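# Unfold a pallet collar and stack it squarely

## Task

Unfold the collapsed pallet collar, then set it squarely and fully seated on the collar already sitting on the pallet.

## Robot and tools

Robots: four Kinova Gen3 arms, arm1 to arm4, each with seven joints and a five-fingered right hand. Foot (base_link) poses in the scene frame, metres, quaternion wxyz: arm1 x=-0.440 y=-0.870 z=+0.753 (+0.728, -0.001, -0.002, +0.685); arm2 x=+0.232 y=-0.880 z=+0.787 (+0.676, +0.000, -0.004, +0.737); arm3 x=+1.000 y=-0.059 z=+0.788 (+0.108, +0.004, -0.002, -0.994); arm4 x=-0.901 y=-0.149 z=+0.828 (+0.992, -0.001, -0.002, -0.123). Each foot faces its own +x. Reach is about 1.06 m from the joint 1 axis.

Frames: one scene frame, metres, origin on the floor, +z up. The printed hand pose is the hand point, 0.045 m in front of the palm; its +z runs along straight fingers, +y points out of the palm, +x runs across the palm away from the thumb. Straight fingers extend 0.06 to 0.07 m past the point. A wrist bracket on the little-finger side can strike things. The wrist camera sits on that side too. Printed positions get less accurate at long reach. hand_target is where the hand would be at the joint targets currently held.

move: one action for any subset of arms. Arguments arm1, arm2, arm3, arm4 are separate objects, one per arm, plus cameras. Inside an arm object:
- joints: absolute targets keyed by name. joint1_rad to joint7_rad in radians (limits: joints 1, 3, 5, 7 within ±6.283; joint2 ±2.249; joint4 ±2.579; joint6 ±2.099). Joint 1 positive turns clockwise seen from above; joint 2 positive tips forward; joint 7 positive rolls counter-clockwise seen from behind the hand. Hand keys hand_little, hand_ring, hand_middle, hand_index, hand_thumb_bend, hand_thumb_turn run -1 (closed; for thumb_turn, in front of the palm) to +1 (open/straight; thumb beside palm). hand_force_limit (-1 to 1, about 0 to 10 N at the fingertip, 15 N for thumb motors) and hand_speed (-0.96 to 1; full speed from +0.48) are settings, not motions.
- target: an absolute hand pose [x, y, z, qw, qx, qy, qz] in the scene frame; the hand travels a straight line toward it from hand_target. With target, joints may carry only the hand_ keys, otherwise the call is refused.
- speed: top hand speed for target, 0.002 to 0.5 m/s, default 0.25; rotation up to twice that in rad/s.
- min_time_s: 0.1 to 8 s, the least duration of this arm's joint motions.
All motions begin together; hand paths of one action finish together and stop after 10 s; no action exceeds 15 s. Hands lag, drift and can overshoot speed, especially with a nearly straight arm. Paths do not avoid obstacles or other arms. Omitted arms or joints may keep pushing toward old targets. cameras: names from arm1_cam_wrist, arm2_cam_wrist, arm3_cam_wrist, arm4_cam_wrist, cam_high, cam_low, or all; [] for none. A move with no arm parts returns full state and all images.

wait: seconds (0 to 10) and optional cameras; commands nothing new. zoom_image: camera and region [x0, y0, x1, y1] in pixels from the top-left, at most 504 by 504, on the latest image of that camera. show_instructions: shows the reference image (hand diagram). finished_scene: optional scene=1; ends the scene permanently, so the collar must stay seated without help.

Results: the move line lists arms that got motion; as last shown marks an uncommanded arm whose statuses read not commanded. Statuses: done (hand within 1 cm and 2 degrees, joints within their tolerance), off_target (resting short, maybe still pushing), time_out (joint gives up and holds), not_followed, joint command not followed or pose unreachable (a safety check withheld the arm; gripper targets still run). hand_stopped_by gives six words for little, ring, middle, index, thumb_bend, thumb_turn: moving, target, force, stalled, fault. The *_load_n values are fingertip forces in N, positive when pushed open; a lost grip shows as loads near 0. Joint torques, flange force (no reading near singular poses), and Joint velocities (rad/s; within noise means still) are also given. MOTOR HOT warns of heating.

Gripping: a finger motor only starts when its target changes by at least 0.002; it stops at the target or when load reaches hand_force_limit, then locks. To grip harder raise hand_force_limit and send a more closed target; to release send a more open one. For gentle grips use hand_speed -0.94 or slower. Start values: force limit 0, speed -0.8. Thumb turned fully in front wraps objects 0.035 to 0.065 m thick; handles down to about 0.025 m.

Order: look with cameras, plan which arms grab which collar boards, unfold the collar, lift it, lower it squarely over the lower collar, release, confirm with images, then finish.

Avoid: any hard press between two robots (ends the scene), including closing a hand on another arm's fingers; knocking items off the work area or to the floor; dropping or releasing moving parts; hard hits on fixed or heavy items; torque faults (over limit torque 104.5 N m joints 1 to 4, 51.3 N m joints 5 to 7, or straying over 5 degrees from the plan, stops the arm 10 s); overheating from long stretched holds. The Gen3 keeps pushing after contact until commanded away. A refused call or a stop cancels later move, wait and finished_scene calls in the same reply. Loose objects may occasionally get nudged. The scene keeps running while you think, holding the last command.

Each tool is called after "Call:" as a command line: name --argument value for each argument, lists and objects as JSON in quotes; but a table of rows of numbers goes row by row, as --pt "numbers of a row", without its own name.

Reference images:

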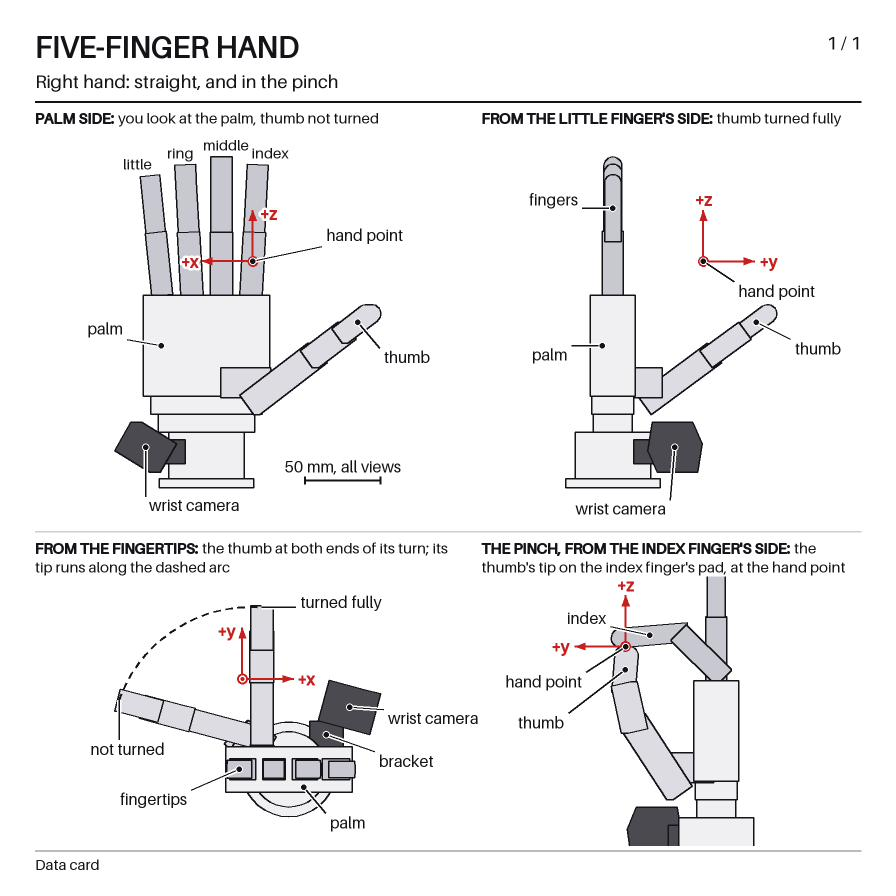

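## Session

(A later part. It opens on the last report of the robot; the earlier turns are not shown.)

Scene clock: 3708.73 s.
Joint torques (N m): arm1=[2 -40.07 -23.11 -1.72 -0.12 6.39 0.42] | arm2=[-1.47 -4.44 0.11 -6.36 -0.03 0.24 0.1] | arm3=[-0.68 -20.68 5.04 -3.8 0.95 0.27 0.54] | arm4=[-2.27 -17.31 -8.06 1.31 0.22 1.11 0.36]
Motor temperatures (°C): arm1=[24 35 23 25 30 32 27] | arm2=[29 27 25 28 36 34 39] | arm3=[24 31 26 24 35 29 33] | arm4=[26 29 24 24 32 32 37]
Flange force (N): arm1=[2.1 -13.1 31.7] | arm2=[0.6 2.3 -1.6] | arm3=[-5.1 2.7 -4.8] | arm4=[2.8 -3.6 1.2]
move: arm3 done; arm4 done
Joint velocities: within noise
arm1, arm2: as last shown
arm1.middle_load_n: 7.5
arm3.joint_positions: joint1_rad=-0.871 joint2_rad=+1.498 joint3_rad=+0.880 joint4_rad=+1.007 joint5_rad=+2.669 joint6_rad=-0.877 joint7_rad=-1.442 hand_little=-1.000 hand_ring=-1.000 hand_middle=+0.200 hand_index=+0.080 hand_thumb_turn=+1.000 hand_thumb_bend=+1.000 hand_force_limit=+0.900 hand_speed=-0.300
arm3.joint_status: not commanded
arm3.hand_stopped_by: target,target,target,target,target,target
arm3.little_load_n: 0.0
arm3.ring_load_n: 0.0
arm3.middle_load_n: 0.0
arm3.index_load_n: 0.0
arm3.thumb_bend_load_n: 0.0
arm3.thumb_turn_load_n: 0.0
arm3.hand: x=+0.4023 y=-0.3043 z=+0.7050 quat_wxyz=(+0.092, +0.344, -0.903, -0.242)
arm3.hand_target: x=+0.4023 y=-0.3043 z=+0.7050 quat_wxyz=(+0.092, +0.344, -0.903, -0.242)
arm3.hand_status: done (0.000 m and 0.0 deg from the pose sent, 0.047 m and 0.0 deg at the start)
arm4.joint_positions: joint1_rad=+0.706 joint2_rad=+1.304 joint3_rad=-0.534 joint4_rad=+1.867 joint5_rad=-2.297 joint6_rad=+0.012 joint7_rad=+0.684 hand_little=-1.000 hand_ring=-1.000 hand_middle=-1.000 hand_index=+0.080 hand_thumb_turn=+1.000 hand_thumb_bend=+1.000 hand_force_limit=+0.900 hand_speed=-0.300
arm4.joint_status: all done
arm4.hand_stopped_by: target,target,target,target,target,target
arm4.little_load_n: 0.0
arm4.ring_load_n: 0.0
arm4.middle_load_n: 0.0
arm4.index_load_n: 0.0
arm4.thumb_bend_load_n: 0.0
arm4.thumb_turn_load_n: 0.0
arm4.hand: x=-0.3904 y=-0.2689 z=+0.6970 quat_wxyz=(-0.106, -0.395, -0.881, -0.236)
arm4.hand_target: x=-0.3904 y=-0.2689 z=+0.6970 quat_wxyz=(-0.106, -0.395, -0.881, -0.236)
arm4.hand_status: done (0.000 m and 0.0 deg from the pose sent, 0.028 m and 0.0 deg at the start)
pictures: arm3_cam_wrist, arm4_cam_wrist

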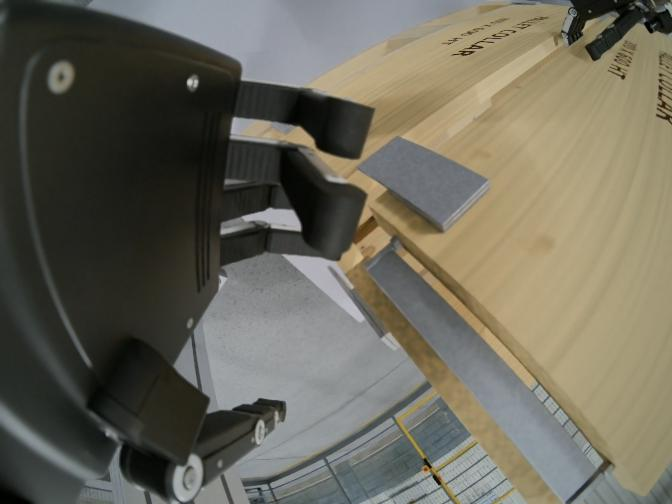

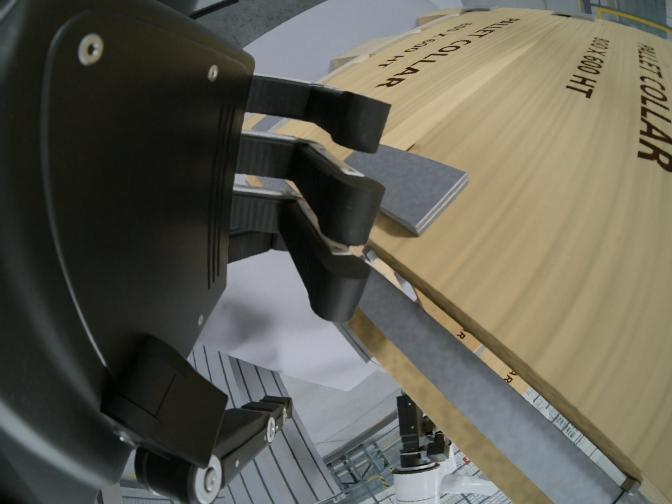

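Call:
move --arm4 '{"target":[-0.4128,-0.2889,0.697,0.1059,0.3952,0.8814,0.2362],"speed":0.1}'

Call:
move --arm4 '{"joints":{"hand_middle":1,"hand_ring":1,"hand_little":1}}' --arm3 '{"joints":{"hand_middle":1,"hand_ring":1,"hand_little":1}}' --cameras '["arm4_cam_wrist","arm3_cam_wrist"]'

Call:
zoom_image --camera "arm4_cam_wrist" --region '[220, 130, 520, 350]'

Call:
zoom_image --camera "arm3_cam_wrist" --region '[220, 130, 520, 350]'

Scene clock: 3723.53 s.
Joint torques (N m): arm1=[1.48 -40.78 -24.15 -2.36 0.17 7.23 0.36] | arm2=[-1.42 -4.4 0.16 -6.42 -0.1 0.3 0.13] | arm3=[-0.69 -20.68 5.09 -3.75 0.93 0.27 0.51] | arm4=[-0.46 -17.82 -6.52 0.68 0.04 0.8 0.32]
Motor temperatures (°C): arm1=[24 35 23 25 30 32 27] | arm2=[29 27 25 29 36 34 39] | arm3=[24 31 26 24 35 29 33] | arm4=[26 29 24 24 32 32 37]
Flange force (N): arm1=[2.8 -15.4 30.5] | arm2=[0.4 2.2 -1.2] | arm3=[-4.9 2.7 -4.8] | arm4=[4.7 -0.4 3.4]
move: arm4 done
Joint velocities: within noise
arm1, arm2, arm3: as last shown
arm1.ring_load_n: 8.0
arm1.middle_load_n: 8.0
arm1.thumb_bend_load_n: -0.5
arm4.joint_positions: joint1_rad=+0.798 joint2_rad=+1.314 joint3_rad=-0.560 joint4_rad=+1.884 joint5_rad=-2.259 joint6_rad=-0.021 joint7_rad=+0.723 hand_little=-1.000 hand_ring=-1.000 hand_middle=-1.000 hand_index=+0.080 hand_thumb_turn=+1.000 hand_thumb_bend=+1.000 hand_force_limit=+0.900 hand_speed=-0.300
arm4.joint_status: not commanded
arm4.hand_stopped_by: target,target,target,target,target,target
arm4.little_load_n: 0.0
arm4.ring_load_n: 0.0
arm4.middle_load_n: 0.0
arm4.index_load_n: 0.0
arm4.thumb_bend_load_n: 0.0
arm4.thumb_turn_load_n: 0.0
arm4.hand: x=-0.4128 y=-0.2889 z=+0.6970 quat_wxyz=(-0.106, -0.395, -0.881, -0.236)
arm4.hand_target: x=-0.4128 y=-0.2889 z=+0.6970 quat_wxyz=(-0.106, -0.395, -0.881, -0.236)
arm4.hand_status: done (0.000 m and 0.0 deg from the pose sent, 0.030 m and 0.0 deg at the start)
pictures: none

Scene clock: 3725.07 s.
Joint torques (N m): arm1=[1.48 -40.7 -24.09 -2.4 0.15 7.18 0.37] | arm2=[-1.46 -4.41 0.06 -6.38 -0.07 0.27 0.08] | arm3=[-0.67 -20.64 5.05 -3.79 0.95 0.26 0.53] | arm4=[-0.46 -17.81 -6.49 0.68 0.04 0.82 0.26]
Motor temperatures (°C): arm1=[24 35 23 25 30 32 27] | arm2=[29 27 25 29 36 34 39] | arm3=[24 31 26 24 35 29 33] | arm4=[26 29 24 24 32 32 37]
Flange force (N): arm1=[3.0 -15.6 30.2] | arm2=[0.6 2.6 -1.5] | arm3=[-5.1 2.7 -4.9] | arm4=[4.4 -0.5 3.2]
move: arm3 done; arm4 done
Joint velocities: within noise
arm1.joint_positions: joint1_rad=+1.274 joint2_rad=+1.573 joint3_rad=-1.299 joint4_rad=+1.297 joint5_rad=-1.638 joint6_rad=-0.787 joint7_rad=-0.022 hand_little=+0.080 hand_ring=+0.081 hand_middle=+0.081 hand_index=+0.081 hand_thumb_turn=+1.000 hand_thumb_bend=+1.000 hand_force_limit=+0.900 hand_speed=-0.850
arm1.joint_status: not commanded
arm1.hand_stopped_by: target,target,target,target,target,target
arm1.little_load_n: 4.0
arm1.ring_load_n: 7.5
arm1.middle_load_n: 8.0
arm1.index_load_n: 8.5
arm1.thumb_bend_load_n: 0.0
arm1.thumb_turn_load_n: 0.0
arm1.hand: x=+0.0294 y=-0.2725 z=+0.6970 quat_wxyz=(-0.008, -0.031, -0.965, -0.259)
arm1.hand_target: x=+0.0294 y=-0.2725 z=+0.6970 quat_wxyz=(-0.008, -0.031, -0.965, -0.259)
arm1.hand_status: not commanded
arm2: as last shown
arm3.joint_positions: joint1_rad=-0.871 joint2_rad=+1.498 joint3_rad=+0.880 joint4_rad=+1.007 joint5_rad=+2.669 joint6_rad=-0.877 joint7_rad=-1.442 hand_little=+1.000 hand_ring=+1.000 hand_middle=+1.000 hand_index=+0.080 hand_thumb_turn=+1.000 hand_thumb_bend=+1.000 hand_force_limit=+0.900 hand_speed=-0.300
arm3.joint_status: all done
arm3.hand_stopped_by: target,target,target,target,target,target
arm3.little_load_n: 0.0
arm3.ring_load_n: 0.0
arm3.middle_load_n: 0.0
arm3.index_load_n: 0.0
arm3.thumb_bend_load_n: -0.5
arm3.thumb_turn_load_n: 0.0
arm3.hand: x=+0.4023 y=-0.3043 z=+0.7050 quat_wxyz=(+0.092, +0.344, -0.903, -0.242)
arm3.hand_target: x=+0.4023 y=-0.3043 z=+0.7050 quat_wxyz=(+0.092, +0.344, -0.903, -0.242)
arm3.hand_status: not commanded
arm4.joint_positions: joint1_rad=+0.798 joint2_rad=+1.314 joint3_rad=-0.560 joint4_rad=+1.884 joint5_rad=-2.259 joint6_rad=-0.021 joint7_rad=+0.723 hand_little=+1.000 hand_ring=+1.000 hand_middle=+1.000 hand_index=+0.080 hand_thumb_turn=+1.000 hand_thumb_bend=+1.000 hand_force_limit=+0.900 hand_speed=-0.300
arm4.joint_status: all done
arm4.hand_stopped_by: target,target,target,target,target,target
arm4.little_load_n: 0.0
arm4.ring_load_n: 0.0
arm4.middle_load_n: 0.0
arm4.index_load_n: 0.0
arm4.thumb_bend_load_n: 0.0
arm4.thumb_turn_load_n: 0.0
arm4.hand: x=-0.4128 y=-0.2889 z=+0.6970 quat_wxyz=(-0.106, -0.395, -0.881, -0.236)
arm4.hand_target: x=-0.4128 y=-0.2889 z=+0.6970 quat_wxyz=(-0.106, -0.395, -0.881, -0.236)
arm4.hand_status: not commanded
pictures: arm3_cam_wrist, arm4_cam_wrist

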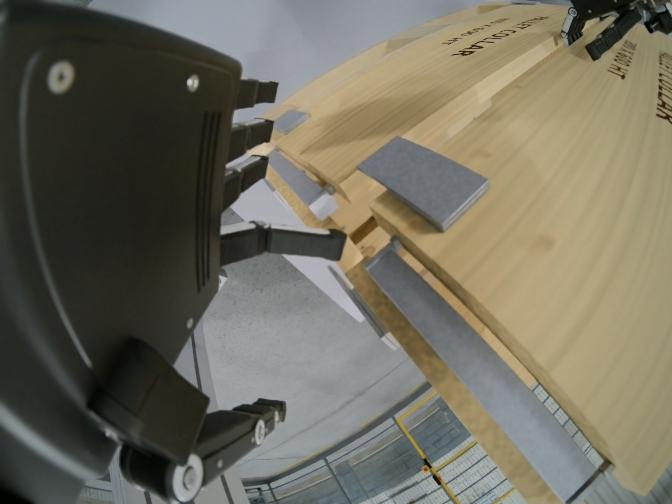

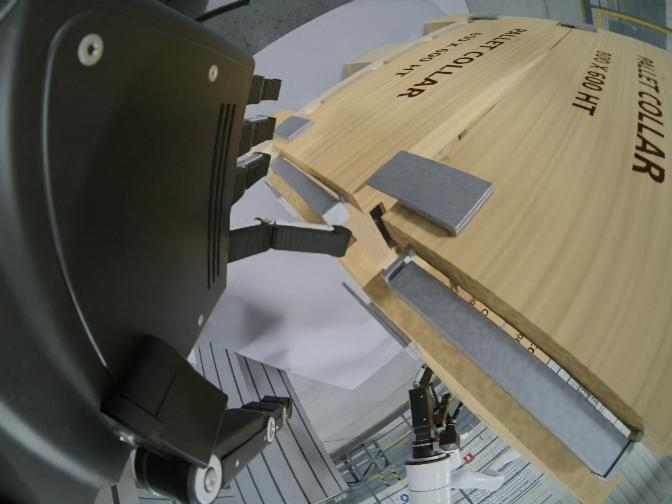

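Scaled by 1.680 from the camera's image (finer frame: 960x720).

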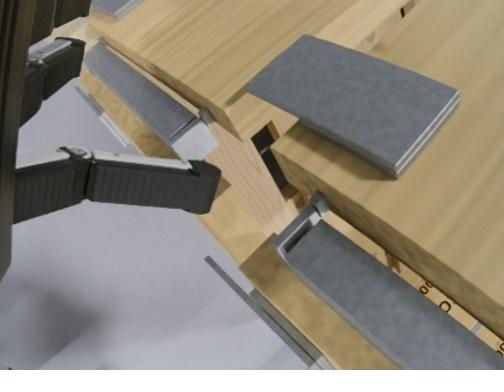

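Scaled by 1.680 from the camera's image (finer frame: 960x720).

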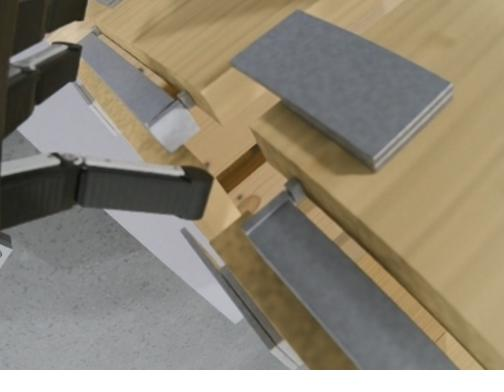

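Call:
move --arm4 '{"target":[-0.3979,-0.2756,0.690,0.1059,0.3952,0.8814,0.2362],"speed":0.05}' --arm3 '{"target":[0.3888,-0.2936,0.690,-0.0921,-0.3439,0.9026,0.2418],"speed":0.05}' --cameras '["arm4_cam_wrist","arm3_cam_wrist"]'

Call:
zoom_image --camera "arm4_cam_wrist" --region '[220, 130, 520, 350]'

Call:
zoom_image --camera "arm3_cam_wrist" --region '[220, 130, 520, 350]'

Scene clock: 3745.87 s.
Joint torques (N m): arm1=[1.47 -40.67 -24.05 -2.39 0.13 7.22 0.34] | arm2=[-1.5 -4.4 0.07 -6.34 -0.04 0.27 0.13] | arm3=[-0.65 -20.87 4.96 -3.77 0.93 0.28 0.53] | arm4=[-0.5 -18.1 -6.37 0.52 0.07 0.81 0.29]
Motor temperatures (°C): arm1=[24 35 23 25 30 32 27] | arm2=[29 27 25 29 36 34 39] | arm3=[24 31 26 24 35 29 33] | arm4=[26 29 24 24 32 32 37]
Flange force (N): arm1=[2.8 -15.4 30.2] | arm2=[0.6 2.4 -1.6] | arm3=[-5.2 2.6 -5.0] | arm4=[4.5 -0.7 2.9]
move: arm3 done; arm4 done
Joint velocities: within noise
arm1: as last shown
arm2.joint_positions: joint1_rad=+1.136 joint2_rad=-0.055 joint3_rad=-0.478 joint4_rad=+2.200 joint5_rad=-0.031 joint6_rad=+0.998 joint7_rad=+0.877 hand_little=+1.000 hand_ring=+1.000 hand_middle=+1.000 hand_index=+1.000 hand_thumb_turn=-1.000 hand_thumb_bend=+0.300 hand_force_limit=+0.200 hand_speed=+0.000
arm2.joint_status: not commanded
arm2.hand_stopped_by: target,target,fault,target,target,target
arm2.little_load_n: -0.5
arm2.ring_load_n: 0.0
arm2.middle_load_n: 0.0
arm2.index_load_n: 0.0
arm2.thumb_bend_load_n: 0.5
arm2.thumb_turn_load_n: 0.0
arm2.hand: x=+0.3600 y=-0.7600 z=+1.0000 quat_wxyz=(+0.000, +0.990, +0.144, +0.000)
arm2.hand_target: x=+0.3600 y=-0.7600 z=+1.0000 quat_wxyz=(+0.000, +0.990, +0.144, +0.000)
arm2.hand_status: not commanded
arm3.joint_positions: joint1_rad=-0.834 joint2_rad=+1.529 joint3_rad=+0.876 joint4_rad=+0.971 joint5_rad=+2.667 joint6_rad=-0.865 joint7_rad=-1.436 hand_little=+1.000 hand_ring=+1.000 hand_middle=+1.000 hand_index=+0.080 hand_thumb_turn=+1.000 hand_thumb_bend=+1.000 hand_force_limit=+0.900 hand_speed=-0.300
arm3.joint_status: not commanded
arm3.hand_stopped_by: target,target,target,target,target,target
arm3.little_load_n: 0.0
arm3.ring_load_n: 0.0
arm3.middle_load_n: 0.0
arm3.index_load_n: 0.0
arm3.thumb_bend_load_n: 0.0
arm3.thumb_turn_load_n: 0.0
arm3.hand: x=+0.3888 y=-0.2936 z=+0.6900 quat_wxyz=(+0.092, +0.344, -0.903, -0.242)
arm3.hand_target: x=+0.3888 y=-0.2936 z=+0.6900 quat_wxyz=(+0.092, +0.344, -0.903, -0.242)
arm3.hand_status: done (0.000 m and 0.0 deg from the pose sent, 0.023 m and 0.0 deg at the start)
arm4.joint_positions: joint1_rad=+0.730 joint2_rad=+1.322 joint3_rad=-0.532 joint4_rad=+1.864 joint5_rad=-2.281 joint6_rad=+0.012 joint7_rad=+0.699 hand_little=+1.000 hand_ring=+1.000 hand_middle=+1.000 hand_index=+0.080 hand_thumb_turn=+1.000 hand_thumb_bend=+1.000 hand_force_limit=+0.900 hand_speed=-0.300
arm4.joint_status: not commanded
arm4.hand_stopped_by: target,target,target,target,target,target
arm4.little_load_n: 0.0
arm4.ring_load_n: 0.0
arm4.middle_load_n: 0.0
arm4.index_load_n: 0.0
arm4.thumb_bend_load_n: -0.5
arm4.thumb_turn_load_n: 0.0
arm4.hand: x=-0.3979 y=-0.2756 z=+0.6900 quat_wxyz=(-0.106, -0.395, -0.881, -0.236)
arm4.hand_target: x=-0.3979 y=-0.2756 z=+0.6900 quat_wxyz=(-0.106, -0.395, -0.881, -0.236)
arm4.hand_status: done (0.000 m and 0.0 deg from the pose sent, 0.021 m and 0.0 deg at the start)
pictures: arm3_cam_wrist, arm4_cam_wrist

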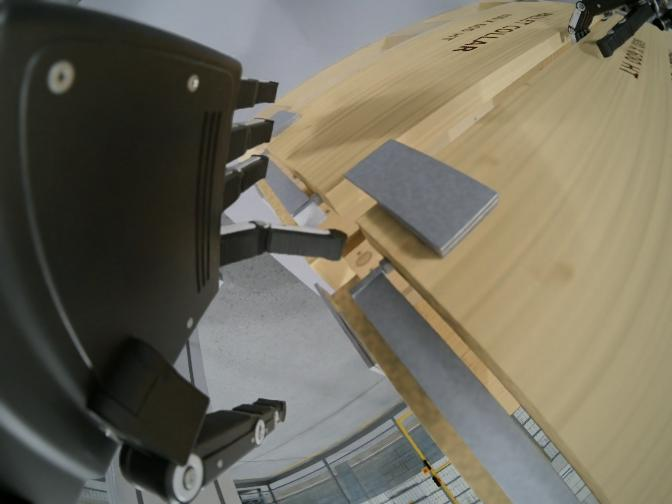

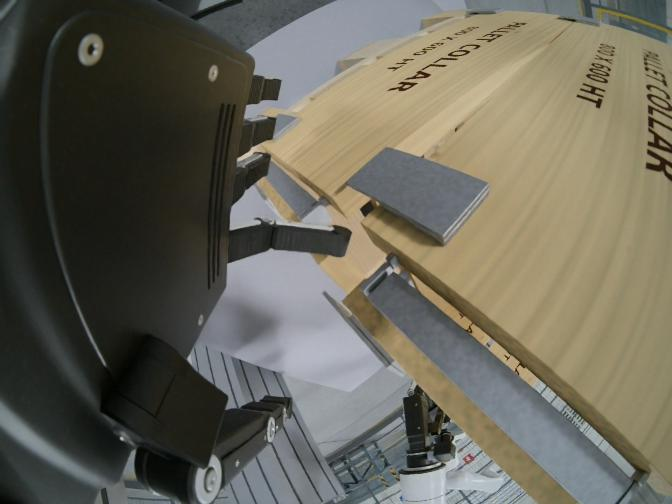

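Scaled by 1.680 from the camera's image (finer frame: 960x720).

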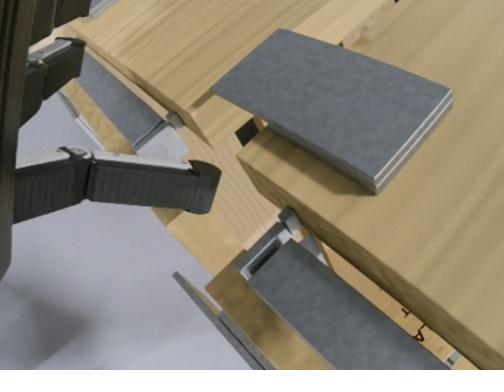

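Scaled by 1.680 from the camera's image (finer frame: 960x720).

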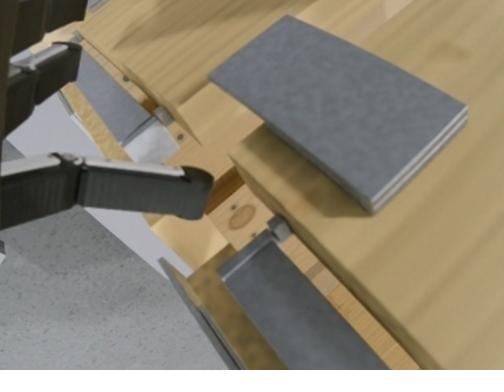

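Call:
move --arm4 '{"target":[-0.3949,-0.2729,0.705,0.1059,0.3952,0.8814,0.2362],"speed":0.03}' --arm3 '{"target":[0.3911,-0.2902,0.705,-0.0921,-0.3439,0.9026,0.2418],"speed":0.03}' --cameras '["arm4_cam_wrist","arm3_cam_wrist"]'

Call:
zoom_image --camera "arm4_cam_wrist" --region '[270, 180, 450, 320]'

Call:
zoom_image --camera "arm3_cam_wrist" --region '[270, 180, 450, 320]'

Scene clock: 3764.70 s.
Joint torques (N m): arm1=[1.53 -40.66 -24.07 -2.37 0.13 7.26 0.35] | arm2=[-1.51 -4.42 0.21 -6.38 -0.03 0.25 0.14] | arm3=[-0.67 -20.69 5.08 -3.81 0.91 0.29 0.55] | arm4=[-0.44 -18.01 -6.38 0.38 0.08 0.85 0.27]
Motor temperatures (°C): arm1=[24 35 23 25 30 32 27] | arm2=[29 27 25 29 36 34 39] | arm3=[24 31 26 24 35 29 33] | arm4=[26 29 24 24 32 32 37]
Flange force (N): arm1=[2.8 -15.3 30.3] | arm2=[0.4 2.1 -1.5] | arm3=[-5.0 2.5 -4.9] | arm4=[4.0 -0.7 3.1]
move: arm3 done; arm4 done
Joint velocities: within noise
arm1, arm2: as last shown
arm1.ring_load_n: 8.0
arm1.middle_load_n: 7.5
arm2.little_load_n: 0.0
arm2.thumb_bend_load_n: 0.0
arm3.joint_positions: joint1_rad=-0.844 joint2_rad=+1.496 joint3_rad=+0.877 joint4_rad=+1.012 joint5_rad=+2.670 joint6_rad=-0.859 joint7_rad=-1.417 hand_little=+1.000 hand_ring=+1.000 hand_middle=+1.000 hand_index=+0.080 hand_thumb_turn=+1.000 hand_thumb_bend=+1.000 hand_force_limit=+0.900 hand_speed=-0.300
arm3.joint_status: not commanded
arm3.hand_stopped_by: target,target,target,target,target,target
arm3.little_load_n: 0.0
arm3.ring_load_n: 0.0
arm3.middle_load_n: 0.0
arm3.index_load_n: 0.0
arm3.thumb_bend_load_n: 0.0
arm3.thumb_turn_load_n: 0.0
arm3.hand: x=+0.3911 y=-0.2902 z=+0.7050 quat_wxyz=(+0.092, +0.344, -0.903, -0.242)
arm3.hand_target: x=+0.3911 y=-0.2902 z=+0.7050 quat_wxyz=(+0.092, +0.344, -0.903, -0.242)
arm3.hand_status: done (0.000 m and 0.0 deg from the pose sent, 0.016 m and 0.0 deg at the start)
arm4.joint_positions: joint1_rad=+0.730 joint2_rad=+1.289 joint3_rad=-0.550 joint4_rad=+1.881 joint5_rad=-2.292 joint6_rad=-0.004 joint7_rad=+0.688 hand_little=+1.000 hand_ring=+1.000 hand_middle=+1.000 hand_index=+0.080 hand_thumb_turn=+1.000 hand_thumb_bend=+1.000 hand_force_limit=+0.900 hand_speed=-0.300
arm4.joint_status: not commanded
arm4.hand_stopped_by: target,target,target,target,target,target
arm4.little_load_n: 0.0
arm4.ring_load_n: 0.0
arm4.middle_load_n: 0.0
arm4.index_load_n: 0.0
arm4.thumb_bend_load_n: 0.0
arm4.thumb_turn_load_n: 0.0
arm4.hand: x=-0.3949 y=-0.2729 z=+0.7050 quat_wxyz=(-0.106, -0.395, -0.881, -0.236)
arm4.hand_target: x=-0.3949 y=-0.2729 z=+0.7050 quat_wxyz=(-0.106, -0.395, -0.881, -0.236)
arm4.hand_status: done (0.000 m and 0.0 deg from the pose sent, 0.016 m and 0.0 deg at the start)
pictures: arm3_cam_wrist, arm4_cam_wrist

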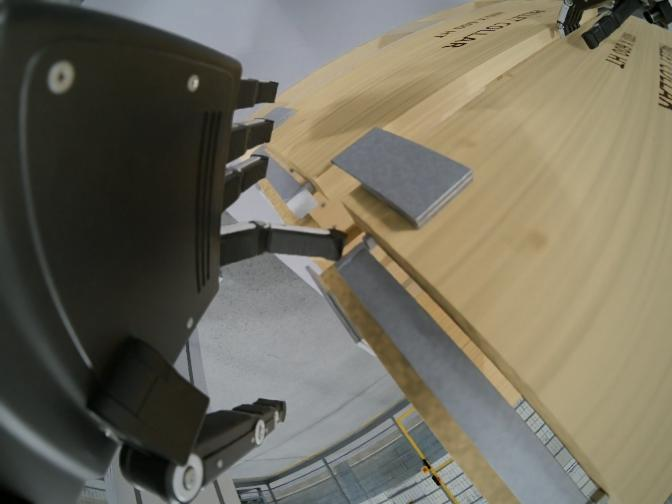

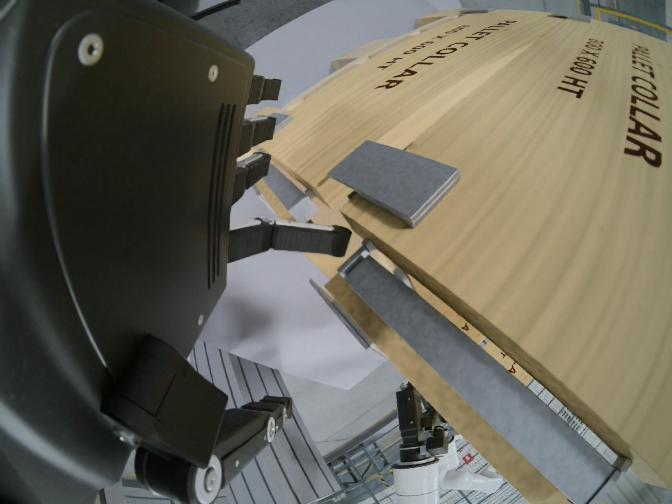

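Scaled by 2.800 from the camera's image (finer frame: 960x720).

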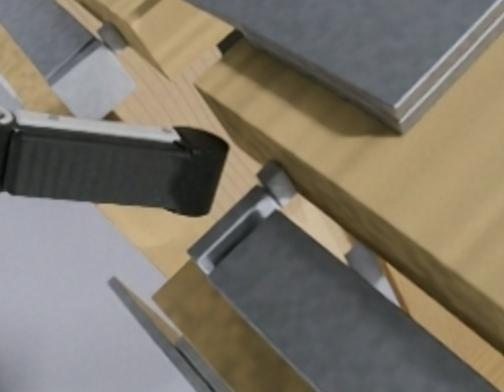

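Scaled by 2.800 from the camera's image (finer frame: 960x720).

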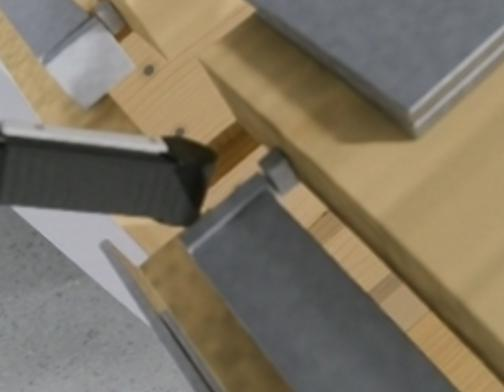

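Call:
move --arm4 '{"target":[-0.3949,-0.2729,0.717,0.1059,0.3952,0.8814,0.2362],"speed":0.03}' --arm3 '{"target":[0.3913,-0.2860,0.717,-0.0921,-0.3439,0.9026,0.2418],"speed":0.03}' --cameras '["arm4_cam_wrist","arm3_cam_wrist","cam_low"]'

Call:
zoom_image --camera "arm4_cam_wrist" --region '[270, 180, 450, 320]'

Call:
zoom_image --camera "arm3_cam_wrist" --region '[270, 180, 450, 320]'

Scene clock: 3776.37 s.
Joint torques (N m): arm1=[2.96 -33.78 -17.18 -2.39 0.28 3.87 0.31] | arm2=[-1.47 -4.46 0.07 -6.28 -0.03 0.32 0.11] | arm3=[0.94 -22.61 8.19 -2.93 2.44 -0.13 0.59] | arm4=[-0.39 -20.41 -8.72 0.25 0.15 1.89 0.44]
Motor temperatures (°C): arm1=[24 35 23 25 30 32 27] | arm2=[29 27 25 29 36 34 39] | arm3=[24 31 26 24 35 29 33] | arm4=[26 29 24 24 32 32 37]
Flange force (N): arm1=[4.1 -7.6 20.8] | arm2=[0.8 2.3 -1.5] | arm3=[-3.1 -2.2 -0.6] | arm4=[3.9 -3.8 9.7]
move: arm3 done; arm4 done
Joint velocities: within noise
arm1, arm2: as last shown
arm1.little_load_n: 1.5
arm1.ring_load_n: 4.0
arm1.middle_load_n: 5.0
arm1.index_load_n: 6.5
arm1.thumb_turn_load_n: -0.5
arm3.joint_positions: joint1_rad=-0.847 joint2_rad=+1.470 joint3_rad=+0.878 joint4_rad=+1.040 joint5_rad=+2.674 joint6_rad=-0.855 joint7_rad=-1.400 hand_little=+1.000 hand_ring=+1.000 hand_middle=+1.000 hand_index=+0.081 hand_thumb_turn=+1.000 hand_thumb_bend=+1.000 hand_force_limit=+0.900 hand_speed=-0.300
arm3.joint_status: not commanded
arm3.hand_stopped_by: target,target,target,target,target,target
arm3.little_load_n: 0.0
arm3.ring_load_n: 0.0
arm3.middle_load_n: 0.0
arm3.index_load_n: 9.0
arm3.thumb_bend_load_n: 0.0
arm3.thumb_turn_load_n: 0.0
arm3.hand: x=+0.3913 y=-0.2860 z=+0.7170 quat_wxyz=(+0.092, +0.344, -0.903, -0.242)
arm3.hand_target: x=+0.3913 y=-0.2860 z=+0.7170 quat_wxyz=(+0.092, +0.344, -0.903, -0.242)
arm3.hand_status: done (0.000 m and 0.0 deg from the pose sent, 0.013 m and 0.0 deg at the start)
arm4.joint_positions: joint1_rad=+0.741 joint2_rad=+1.265 joint3_rad=-0.569 joint4_rad=+1.895 joint5_rad=-2.297 joint6_rad=-0.023 joint7_rad=+0.684 hand_little=+1.000 hand_ring=+1.000 hand_middle=+1.000 hand_index=+0.081 hand_thumb_turn=+1.000 hand_thumb_bend=+1.000 hand_force_limit=+0.900 hand_speed=-0.300
arm4.joint_status: not commanded
arm4.hand_stopped_by: target,target,target,target,target,target
arm4.little_load_n: 0.0
arm4.ring_load_n: 0.0
arm4.middle_load_n: 0.0
arm4.index_load_n: 8.5
arm4.thumb_bend_load_n: -0.5
arm4.thumb_turn_load_n: 0.0
arm4.hand: x=-0.3949 y=-0.2729 z=+0.7170 quat_wxyz=(-0.106, -0.395, -0.881, -0.236)
arm4.hand_target: x=-0.3949 y=-0.2729 z=+0.7170 quat_wxyz=(-0.106, -0.395, -0.881, -0.236)
arm4.hand_status: done (0.000 m and 0.0 deg from the pose sent, 0.012 m and 0.0 deg at the start)
pictures: arm3_cam_wrist, arm4_cam_wrist, cam_low

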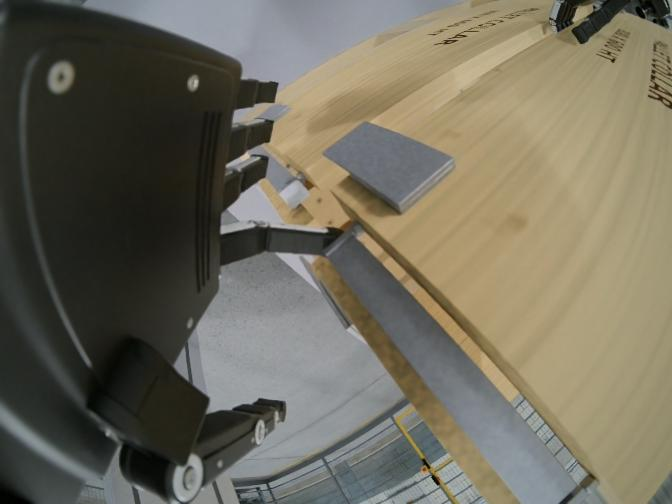

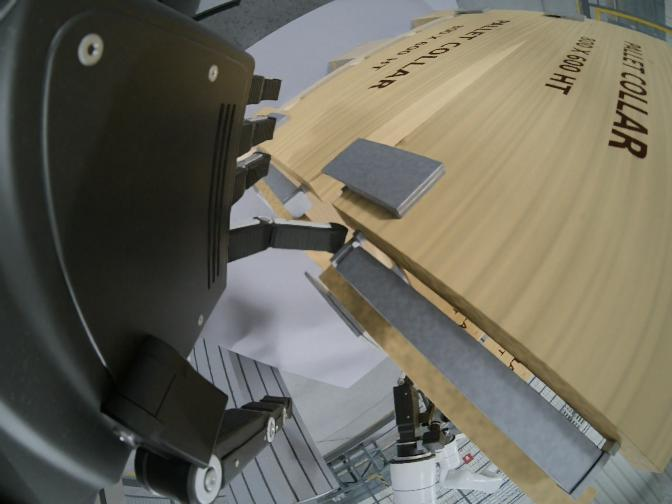

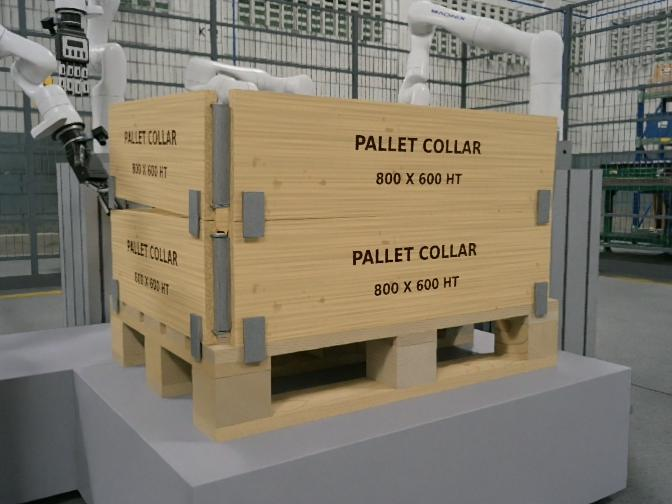

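Scaled by 2.800 from the camera's image (finer frame: 960x720).

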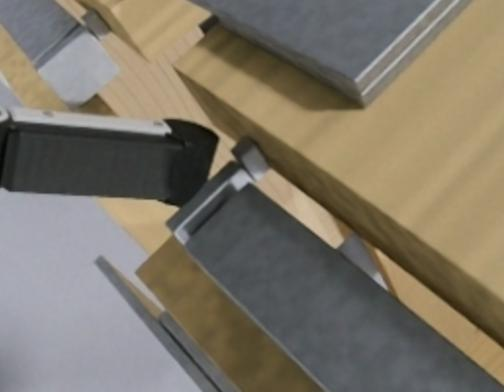

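Scaled by 2.800 from the camera's image (finer frame: 960x720).

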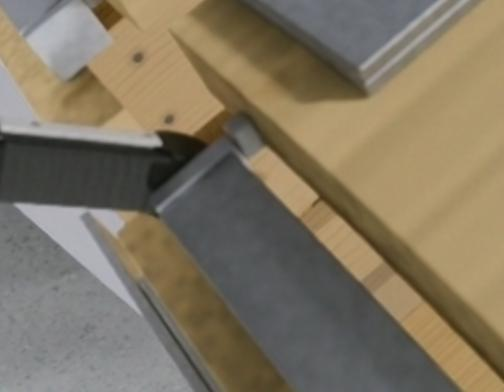

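Call:
move --arm4 '{"target":[-0.3949,-0.2729,0.701,0.1059,0.3952,0.8814,0.2362],"speed":0.03}' --arm3 '{"target":[0.3913,-0.2860,0.714,-0.0921,-0.3439,0.9026,0.2418],"speed":0.01}'

Call:
move --arm4 '{"target":[-0.3822,-0.2751,0.701,0.1059,0.3952,0.8814,0.2362],"speed":0.03}' --cameras '["arm4_cam_wrist","arm3_cam_wrist"]'

Call:
zoom_image --camera "arm4_cam_wrist" --region '[270, 180, 450, 320]'

Scene clock: 3795.40 s.
Joint torques (N m): arm1=[1.56 -40.09 -23.51 -2.27 0.01 6.88 0.26] | arm2=[-1.51 -4.37 0.13 -6.3 0 0.33 0.12] | arm3=[-0.38 -20.79 5.55 -3.6 1.13 0.19 0.53] | arm4=[-0.5 -18.04 -6.42 0.5 0.03 0.81 0.26]
Motor temperatures (°C): arm1=[24 35 23 25 30 32 27] | arm2=[29 27 25 29 36 34 39] | arm3=[24 32 26 24 35 29 33] | arm4=[26 29 24 24 32 32 37]
Flange force (N): arm1=[2.6 -14.8 29.8] | arm2=[0.5 2.4 -1.5] | arm3=[-4.4 1.8 -4.3] | arm4=[4.0 -0.9 3.2]
move: arm3 done; arm4 done
Joint velocities: within noise
arm1, arm2: as last shown
arm1.little_load_n: 4.5
arm1.ring_load_n: 8.0
arm1.middle_load_n: 7.5
arm1.index_load_n: 7.5
arm1.thumb_turn_load_n: 0.0
arm3.joint_positions: joint1_rad=-0.846 joint2_rad=+1.475 joint3_rad=+0.877 joint4_rad=+1.038 joint5_rad=+2.672 joint6_rad=-0.853 joint7_rad=-1.402 hand_little=+1.000 hand_ring=+1.000 hand_middle=+1.000 hand_index=+0.080 hand_thumb_turn=+1.000 hand_thumb_bend=+1.000 hand_force_limit=+0.900 hand_speed=-0.300
arm3.joint_status: not commanded
arm3.hand_stopped_by: target,target,target,target,target,target
arm3.little_load_n: 0.0
arm3.ring_load_n: 0.0
arm3.middle_load_n: 0.0
arm3.index_load_n: 1.0
arm3.thumb_bend_load_n: 0.0
arm3.thumb_turn_load_n: 0.0
arm3.hand: x=+0.3913 y=-0.2860 z=+0.7140 quat_wxyz=(+0.092, +0.344, -0.903, -0.242)
arm3.hand_target: x=+0.3913 y=-0.2860 z=+0.7140 quat_wxyz=(+0.092, +0.344, -0.903, -0.242)
arm3.hand_status: done (0.000 m and 0.0 deg from the pose sent, 0.003 m and 0.0 deg at the start)
arm4.joint_positions: joint1_rad=+0.727 joint2_rad=+1.298 joint3_rad=-0.544 joint4_rad=+1.876 joint5_rad=-2.290 joint6_rad=+0.001 joint7_rad=+0.690 hand_little=+1.000 hand_ring=+1.000 hand_middle=+1.000 hand_index=+0.080 hand_thumb_turn=+1.000 hand_thumb_bend=+1.000 hand_force_limit=+0.900 hand_speed=-0.300
arm4.joint_status: not commanded
arm4.hand_stopped_by: target,target,target,target,target,target
arm4.little_load_n: 0.0
arm4.ring_load_n: 0.0
arm4.middle_load_n: 0.0
arm4.index_load_n: 0.0
arm4.thumb_bend_load_n: 0.0
arm4.thumb_turn_load_n: 0.0
arm4.hand: x=-0.3949 y=-0.2729 z=+0.7010 quat_wxyz=(-0.106, -0.395, -0.881, -0.236)
arm4.hand_target: x=-0.3949 y=-0.2729 z=+0.7010 quat_wxyz=(-0.106, -0.395, -0.881, -0.236)
arm4.hand_status: done (0.000 m and 0.0 deg from the pose sent, 0.016 m and 0.0 deg at the start)
pictures: none

Scene clock: 3796.37 s.
Joint torques (N m): arm1=[1.63 -40.11 -23.54 -2.28 0 6.92 0.25] | arm2=[-1.4 -4.38 0.09 -6.28 -0.14 0.26 0.12] | arm3=[-0.39 -20.76 5.58 -3.58 1.15 0.18 0.53] | arm4=[-0.47 -18.34 -6.7 0.18 0.03 0.84 0.27]
Motor temperatures (°C): arm1=[24 35 23 25 30 32 27] | arm2=[29 27 25 29 36 34 39] | arm3=[24 32 26 24 35 29 33] | arm4=[26 29 24 24 32 32 37]
Flange force (N): arm1=[2.6 -14.7 29.9] | arm2=[0.7 2.1 -1.7] | arm3=[-4.4 1.8 -4.3] | arm4=[4.1 -0.8 3.0]
move: arm4 done
Joint velocities: within noise
arm1, arm2, arm3: as last shown
arm1.middle_load_n: 7.0
arm3.index_load_n: 1.5
arm4.joint_positions: joint1_rad=+0.730 joint2_rad=+1.310 joint3_rad=-0.577 joint4_rad=+1.838 joint5_rad=-2.292 joint6_rad=-0.043 joint7_rad=+0.690 hand_little=+1.000 hand_ring=+1.000 hand_middle=+1.000 hand_index=+0.080 hand_thumb_turn=+1.000 hand_thumb_bend=+1.000 hand_force_limit=+0.900 hand_speed=-0.300
arm4.joint_status: not commanded
arm4.hand_stopped_by: target,target,target,target,target,target
arm4.little_load_n: 0.0
arm4.ring_load_n: 0.0
arm4.middle_load_n: 0.0
arm4.index_load_n: 0.0
arm4.thumb_bend_load_n: 0.0
arm4.thumb_turn_load_n: 0.0
arm4.hand: x=-0.3822 y=-0.2751 z=+0.7010 quat_wxyz=(-0.106, -0.395, -0.881, -0.236)
arm4.hand_target: x=-0.3822 y=-0.2751 z=+0.7010 quat_wxyz=(-0.106, -0.395, -0.881, -0.236)
arm4.hand_status: done (0.000 m and 0.0 deg from the pose sent, 0.013 m and 0.0 deg at the start)
pictures: arm3_cam_wrist, arm4_cam_wrist

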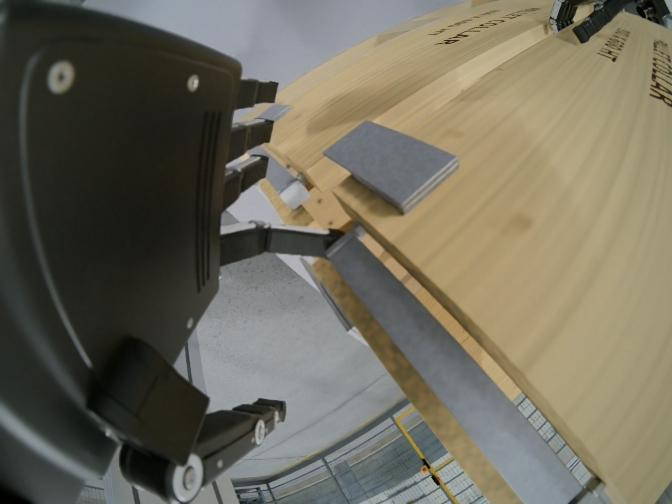

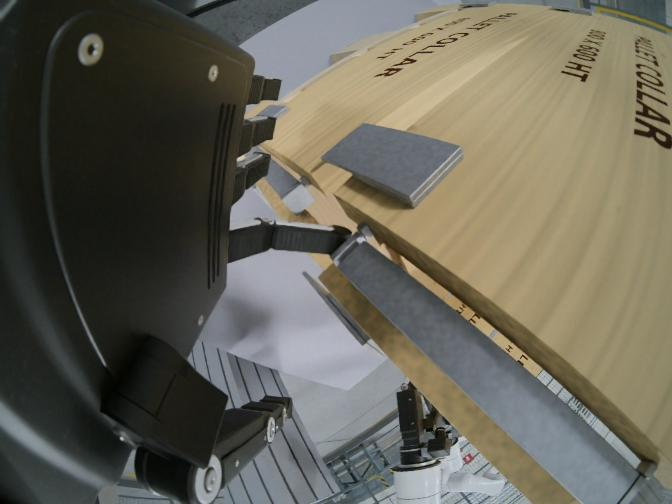

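Scaled by 2.800 from the camera's image (finer frame: 960x720).

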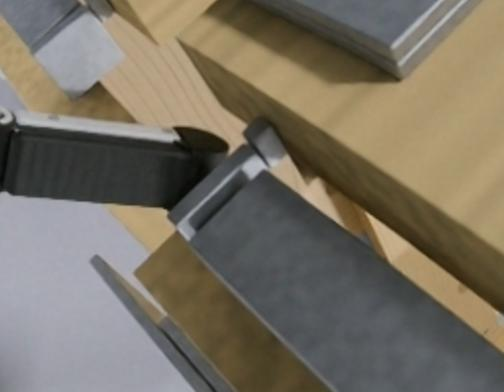

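Call:
move --arm4 '{"target":[-0.3822,-0.2751,0.713,0.1059,0.3952,0.8814,0.2362],"speed":0.02}' --arm3 '{"target":[0.3918,-0.2855,0.715,-0.0921,-0.3439,0.9026,0.2418],"speed":0.01}' --cameras '["arm4_cam_wrist","arm3_cam_wrist"]'

Call:
zoom_image --camera "arm4_cam_wrist" --region '[270, 180, 450, 320]'

Call:
zoom_image --camera "arm3_cam_wrist" --region '[270, 180, 450, 320]'

Scene clock: 3803.17 s.
Joint torques (N m): arm1=[1.72 -36.97 -20.74 -2.18 0.14 5.68 0.31] | arm2=[-1.49 -4.37 0.13 -6.29 -0.04 0.3 0.17] | arm3=[-0.28 -21.33 6.17 -3.15 1.45 -0.24 0.47] | arm4=[0.07 -19.63 -7.37 0.11 0.06 1.19 0.28]
Motor temperatures (°C): arm1=[24 35 23 25 30 32 27] | arm2=[29 27 25 29 36 34 39] | arm3=[24 32 26 24 35 29 33] | arm4=[26 29 24 24 32 32 37]
Flange force (N): arm1=[2.9 -11.9 24.9] | arm2=[0.5 2.1 -1.6] | arm3=[-3.3 1.1 -2.4] | arm4=[3.6 -1.4 7.2]
move: arm3 done; arm4 done
Joint velocities: within noise
arm1, arm2: as last shown
arm1.little_load_n: 3.5
arm1.ring_load_n: 6.0
arm1.middle_load_n: 6.0
arm1.index_load_n: 7.0
arm1.thumb_bend_load_n: -0.5
arm1.hand: x=+0.0294 y=-0.2725 z=+0.6971 quat_wxyz=(-0.008, -0.031, -0.965, -0.259)
arm2.index_load_n: 0.5
arm3.joint_positions: joint1_rad=-0.847 joint2_rad=+1.473 joint3_rad=+0.877 joint4_rad=+1.042 joint5_rad=+2.672 joint6_rad=-0.852 joint7_rad=-1.400 hand_little=+1.000 hand_ring=+1.000 hand_middle=+1.000 hand_index=+0.080 hand_thumb_turn=+1.000 hand_thumb_bend=+1.000 hand_force_limit=+0.900 hand_speed=-0.300
arm3.joint_status: not commanded
arm3.hand_stopped_by: target,target,target,target,target,target
arm3.little_load_n: 0.0
arm3.ring_load_n: 0.0
arm3.middle_load_n: 0.0
arm3.index_load_n: 4.5
arm3.thumb_bend_load_n: 0.0
arm3.thumb_turn_load_n: 0.0
arm3.hand: x=+0.3918 y=-0.2855 z=+0.7150 quat_wxyz=(+0.092, +0.344, -0.903, -0.242)
arm3.hand_target: x=+0.3918 y=-0.2855 z=+0.7150 quat_wxyz=(+0.092, +0.344, -0.903, -0.242)
arm3.hand_status: done (0.000 m and 0.0 deg from the pose sent, 0.001 m and 0.0 deg at the start)
arm4.joint_positions: joint1_rad=+0.739 joint2_rad=+1.286 joint3_rad=-0.594 joint4_rad=+1.852 joint5_rad=-2.298 joint6_rad=-0.060 joint7_rad=+0.687 hand_little=+1.000 hand_ring=+1.000 hand_middle=+1.000 hand_index=+0.080 hand_thumb_turn=+1.000 hand_thumb_bend=+1.000 hand_force_limit=+0.900 hand_speed=-0.300
arm4.joint_status: not commanded
arm4.hand_stopped_by: target,target,target,target,target,target
arm4.little_load_n: 0.0
arm4.ring_load_n: 0.0
arm4.middle_load_n: 0.0
arm4.index_load_n: 4.5
arm4.thumb_bend_load_n: 0.0
arm4.thumb_turn_load_n: 0.0
arm4.hand: x=-0.3822 y=-0.2751 z=+0.7130 quat_wxyz=(-0.106, -0.395, -0.881, -0.236)
arm4.hand_target: x=-0.3822 y=-0.2751 z=+0.7130 quat_wxyz=(-0.106, -0.395, -0.881, -0.236)
arm4.hand_status: done (0.000 m and 0.0 deg from the pose sent, 0.012 m and 0.0 deg at the start)
pictures: arm3_cam_wrist, arm4_cam_wrist

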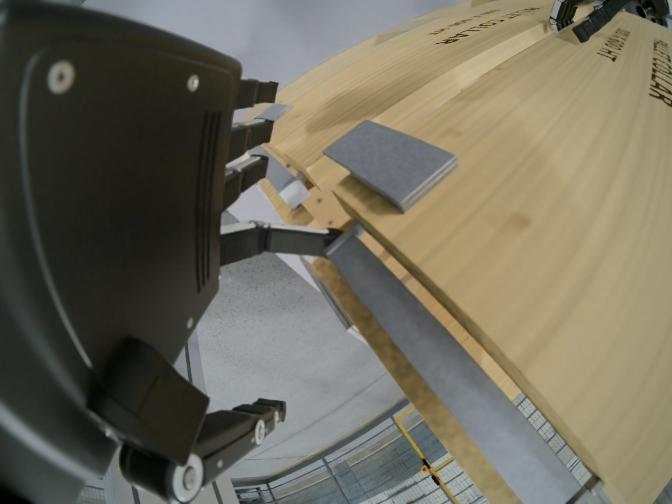

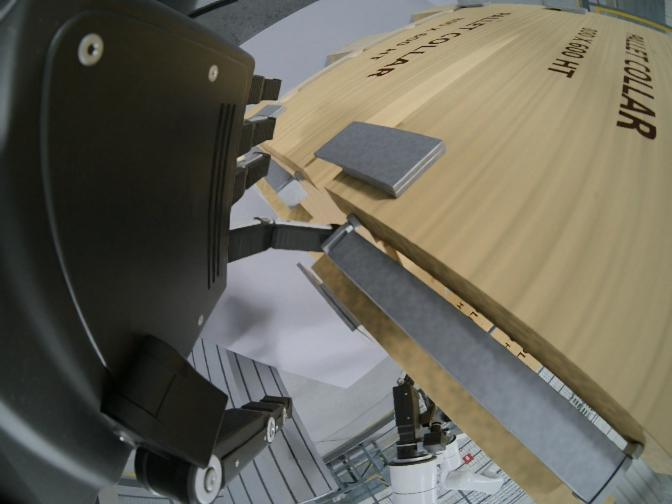

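Scaled by 2.800 from the camera's image (finer frame: 960x720).

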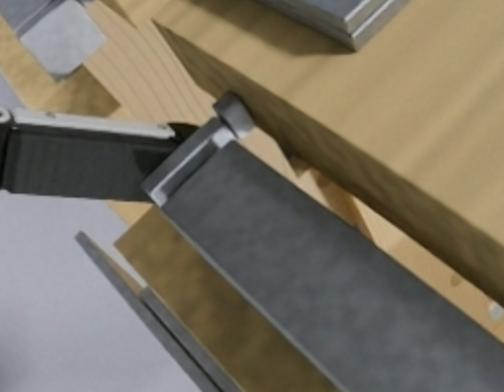

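Scaled by 2.800 from the camera's image (finer frame: 960x720).

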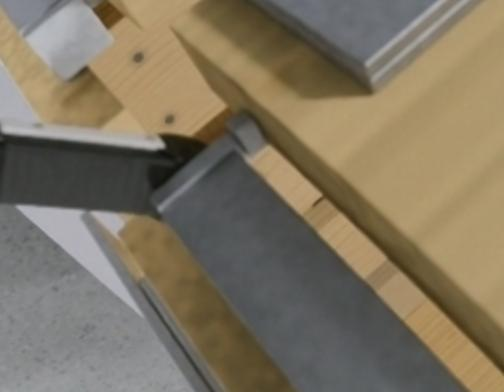

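Call:
move --arm1 '{"target":[0.0294,-0.2725,0.694,0.0082,0.0308,0.9654,0.2587],"speed":0.01}'

Call:
move --arm1 '{"target":[0.0294,-0.2725,0.692,0.0082,0.0308,0.9654,0.2587],"speed":0.01}'

Scene clock: 3810.60 s.
Joint torques (N m): arm1=[1.51 -33.13 -17.58 -2.17 0.18 4.44 0.21] | arm2=[-1.42 -4.43 0.15 -6.29 -0.07 0.29 0.15] | arm3=[-0.16 -23.28 7.92 -3.6 2.24 -0.01 0.6] | arm4=[0.42 -21.33 -8.57 -0.49 0.02 1.9 0.35]
Motor temperatures (°C): arm1=[24 35 23 25 30 32 27] | arm2=[29 27 25 29 36 34 39] | arm3=[24 32 26 24 35 29 33] | arm4=[26 29 24 24 32 32 37]
Flange force (N): arm1=[3.4 -9.4 18.0] | arm2=[0.6 1.9 -1.5] | arm3=[-3.7 -1.2 0.7] | arm4=[4.7 -2.8 10.7]
move: arm1 done
Joint velocities: within noise
arm1.joint_positions: joint1_rad=+1.273 joint2_rad=+1.578 joint3_rad=-1.297 joint4_rad=+1.295 joint5_rad=-1.634 joint6_rad=-0.784 joint7_rad=-0.021 hand_little=+0.080 hand_ring=+0.081 hand_middle=+0.081 hand_index=+0.081 hand_thumb_turn=+1.000 hand_thumb_bend=+1.000 hand_force_limit=+0.900 hand_speed=-0.850
arm1.joint_status: not commanded
arm1.hand_stopped_by: target,target,target,target,target,target
arm1.little_load_n: 1.5
arm1.ring_load_n: 4.0
arm1.middle_load_n: 4.0
arm1.index_load_n: 5.5
arm1.thumb_bend_load_n: 0.0
arm1.thumb_turn_load_n: 0.0
arm1.hand: x=+0.0294 y=-0.2725 z=+0.6940 quat_wxyz=(-0.008, -0.031, -0.965, -0.259)
arm1.hand_target: x=+0.0294 y=-0.2725 z=+0.6940 quat_wxyz=(-0.008, -0.031, -0.965, -0.259)
arm1.hand_status: done (0.000 m and 0.0 deg from the pose sent, 0.003 m and 0.0 deg at the start)
arm2, arm3, arm4: as last shown
arm2.ring_load_n: -0.5
arm2.middle_load_n: 0.5
arm2.index_load_n: 0.0
arm3.joint_positions: joint1_rad=-0.847 joint2_rad=+1.473 joint3_rad=+0.877 joint4_rad=+1.042 joint5_rad=+2.672 joint6_rad=-0.852 joint7_rad=-1.400 hand_little=+1.000 hand_ring=+1.000 hand_middle=+1.000 hand_index=+0.081 hand_thumb_turn=+1.000 hand_thumb_bend=+1.000 hand_force_limit=+0.900 hand_speed=-0.300
arm3.index_load_n: 10.5
arm4.joint_positions: joint1_rad=+0.739 joint2_rad=+1.286 joint3_rad=-0.594 joint4_rad=+1.852 joint5_rad=-2.298 joint6_rad=-0.060 joint7_rad=+0.687 hand_little=+1.000 hand_ring=+1.000 hand_middle=+1.000 hand_index=+0.081 hand_thumb_turn=+1.000 hand_thumb_bend=+1.000 hand_force_limit=+0.900 hand_speed=-0.300
arm4.index_load_n: 9.5
pictures: none

Scene clock: 3811.57 s.
Joint torques (N m): arm1=[1.22 -32.16 -16.93 -1.64 -0.04 4.04 0.26] | arm2=[-1.49 -4.39 0.13 -6.39 -0.09 0.31 0.14] | arm3=[-0.09 -23.69 8.31 -3.74 2.37 0.05 0.62] | arm4=[0.03 -21.57 -9.27 -0.69 0.07 2.24 0.31]
Motor temperatures (°C): arm1=[24 35 23 25 30 32 27] | arm2=[29 27 25 29 36 34 39] | arm3=[24 32 26 24 35 29 33] | arm4=[26 29 24 24 32 32 37]
Flange force (N): arm1=[2.9 -8.6 17.2] | arm2=[0.5 2.3 -1.2] | arm3=[-4.0 -1.7 1.2] | arm4=[4.9 -4.1 10.5]
move: arm1 done
Joint velocities: within noise
arm1.joint_positions: joint1_rad=+1.272 joint2_rad=+1.581 joint3_rad=-1.295 joint4_rad=+1.293 joint5_rad=-1.632 joint6_rad=-0.782 joint7_rad=-0.021 hand_little=+0.080 hand_ring=+0.081 hand_middle=+0.081 hand_index=+0.081 hand_thumb_turn=+1.000 hand_thumb_bend=+1.000 hand_force_limit=+0.900 hand_speed=-0.850
arm1.joint_status: not commanded
arm1.hand_stopped_by: target,target,target,target,target,target
arm1.little_load_n: 2.0
arm1.ring_load_n: 4.0
arm1.middle_load_n: 4.0
arm1.index_load_n: 4.5
arm1.thumb_bend_load_n: 0.0
arm1.thumb_turn_load_n: 0.0
arm1.hand: x=+0.0294 y=-0.2725 z=+0.6920 quat_wxyz=(-0.008, -0.031, -0.965, -0.259)
arm1.hand_target: x=+0.0294 y=-0.2725 z=+0.6920 quat_wxyz=(-0.008, -0.031, -0.965, -0.259)
arm1.hand_status: done (0.000 m and 0.0 deg from the pose sent, 0.002 m and 0.0 deg at the start)
arm2, arm3, arm4: as last shown
arm2.ring_load_n: 0.0
arm2.middle_load_n: 0.0
arm3.index_load_n: 11.5
arm4.thumb_bend_load_n: -0.5
pictures: none


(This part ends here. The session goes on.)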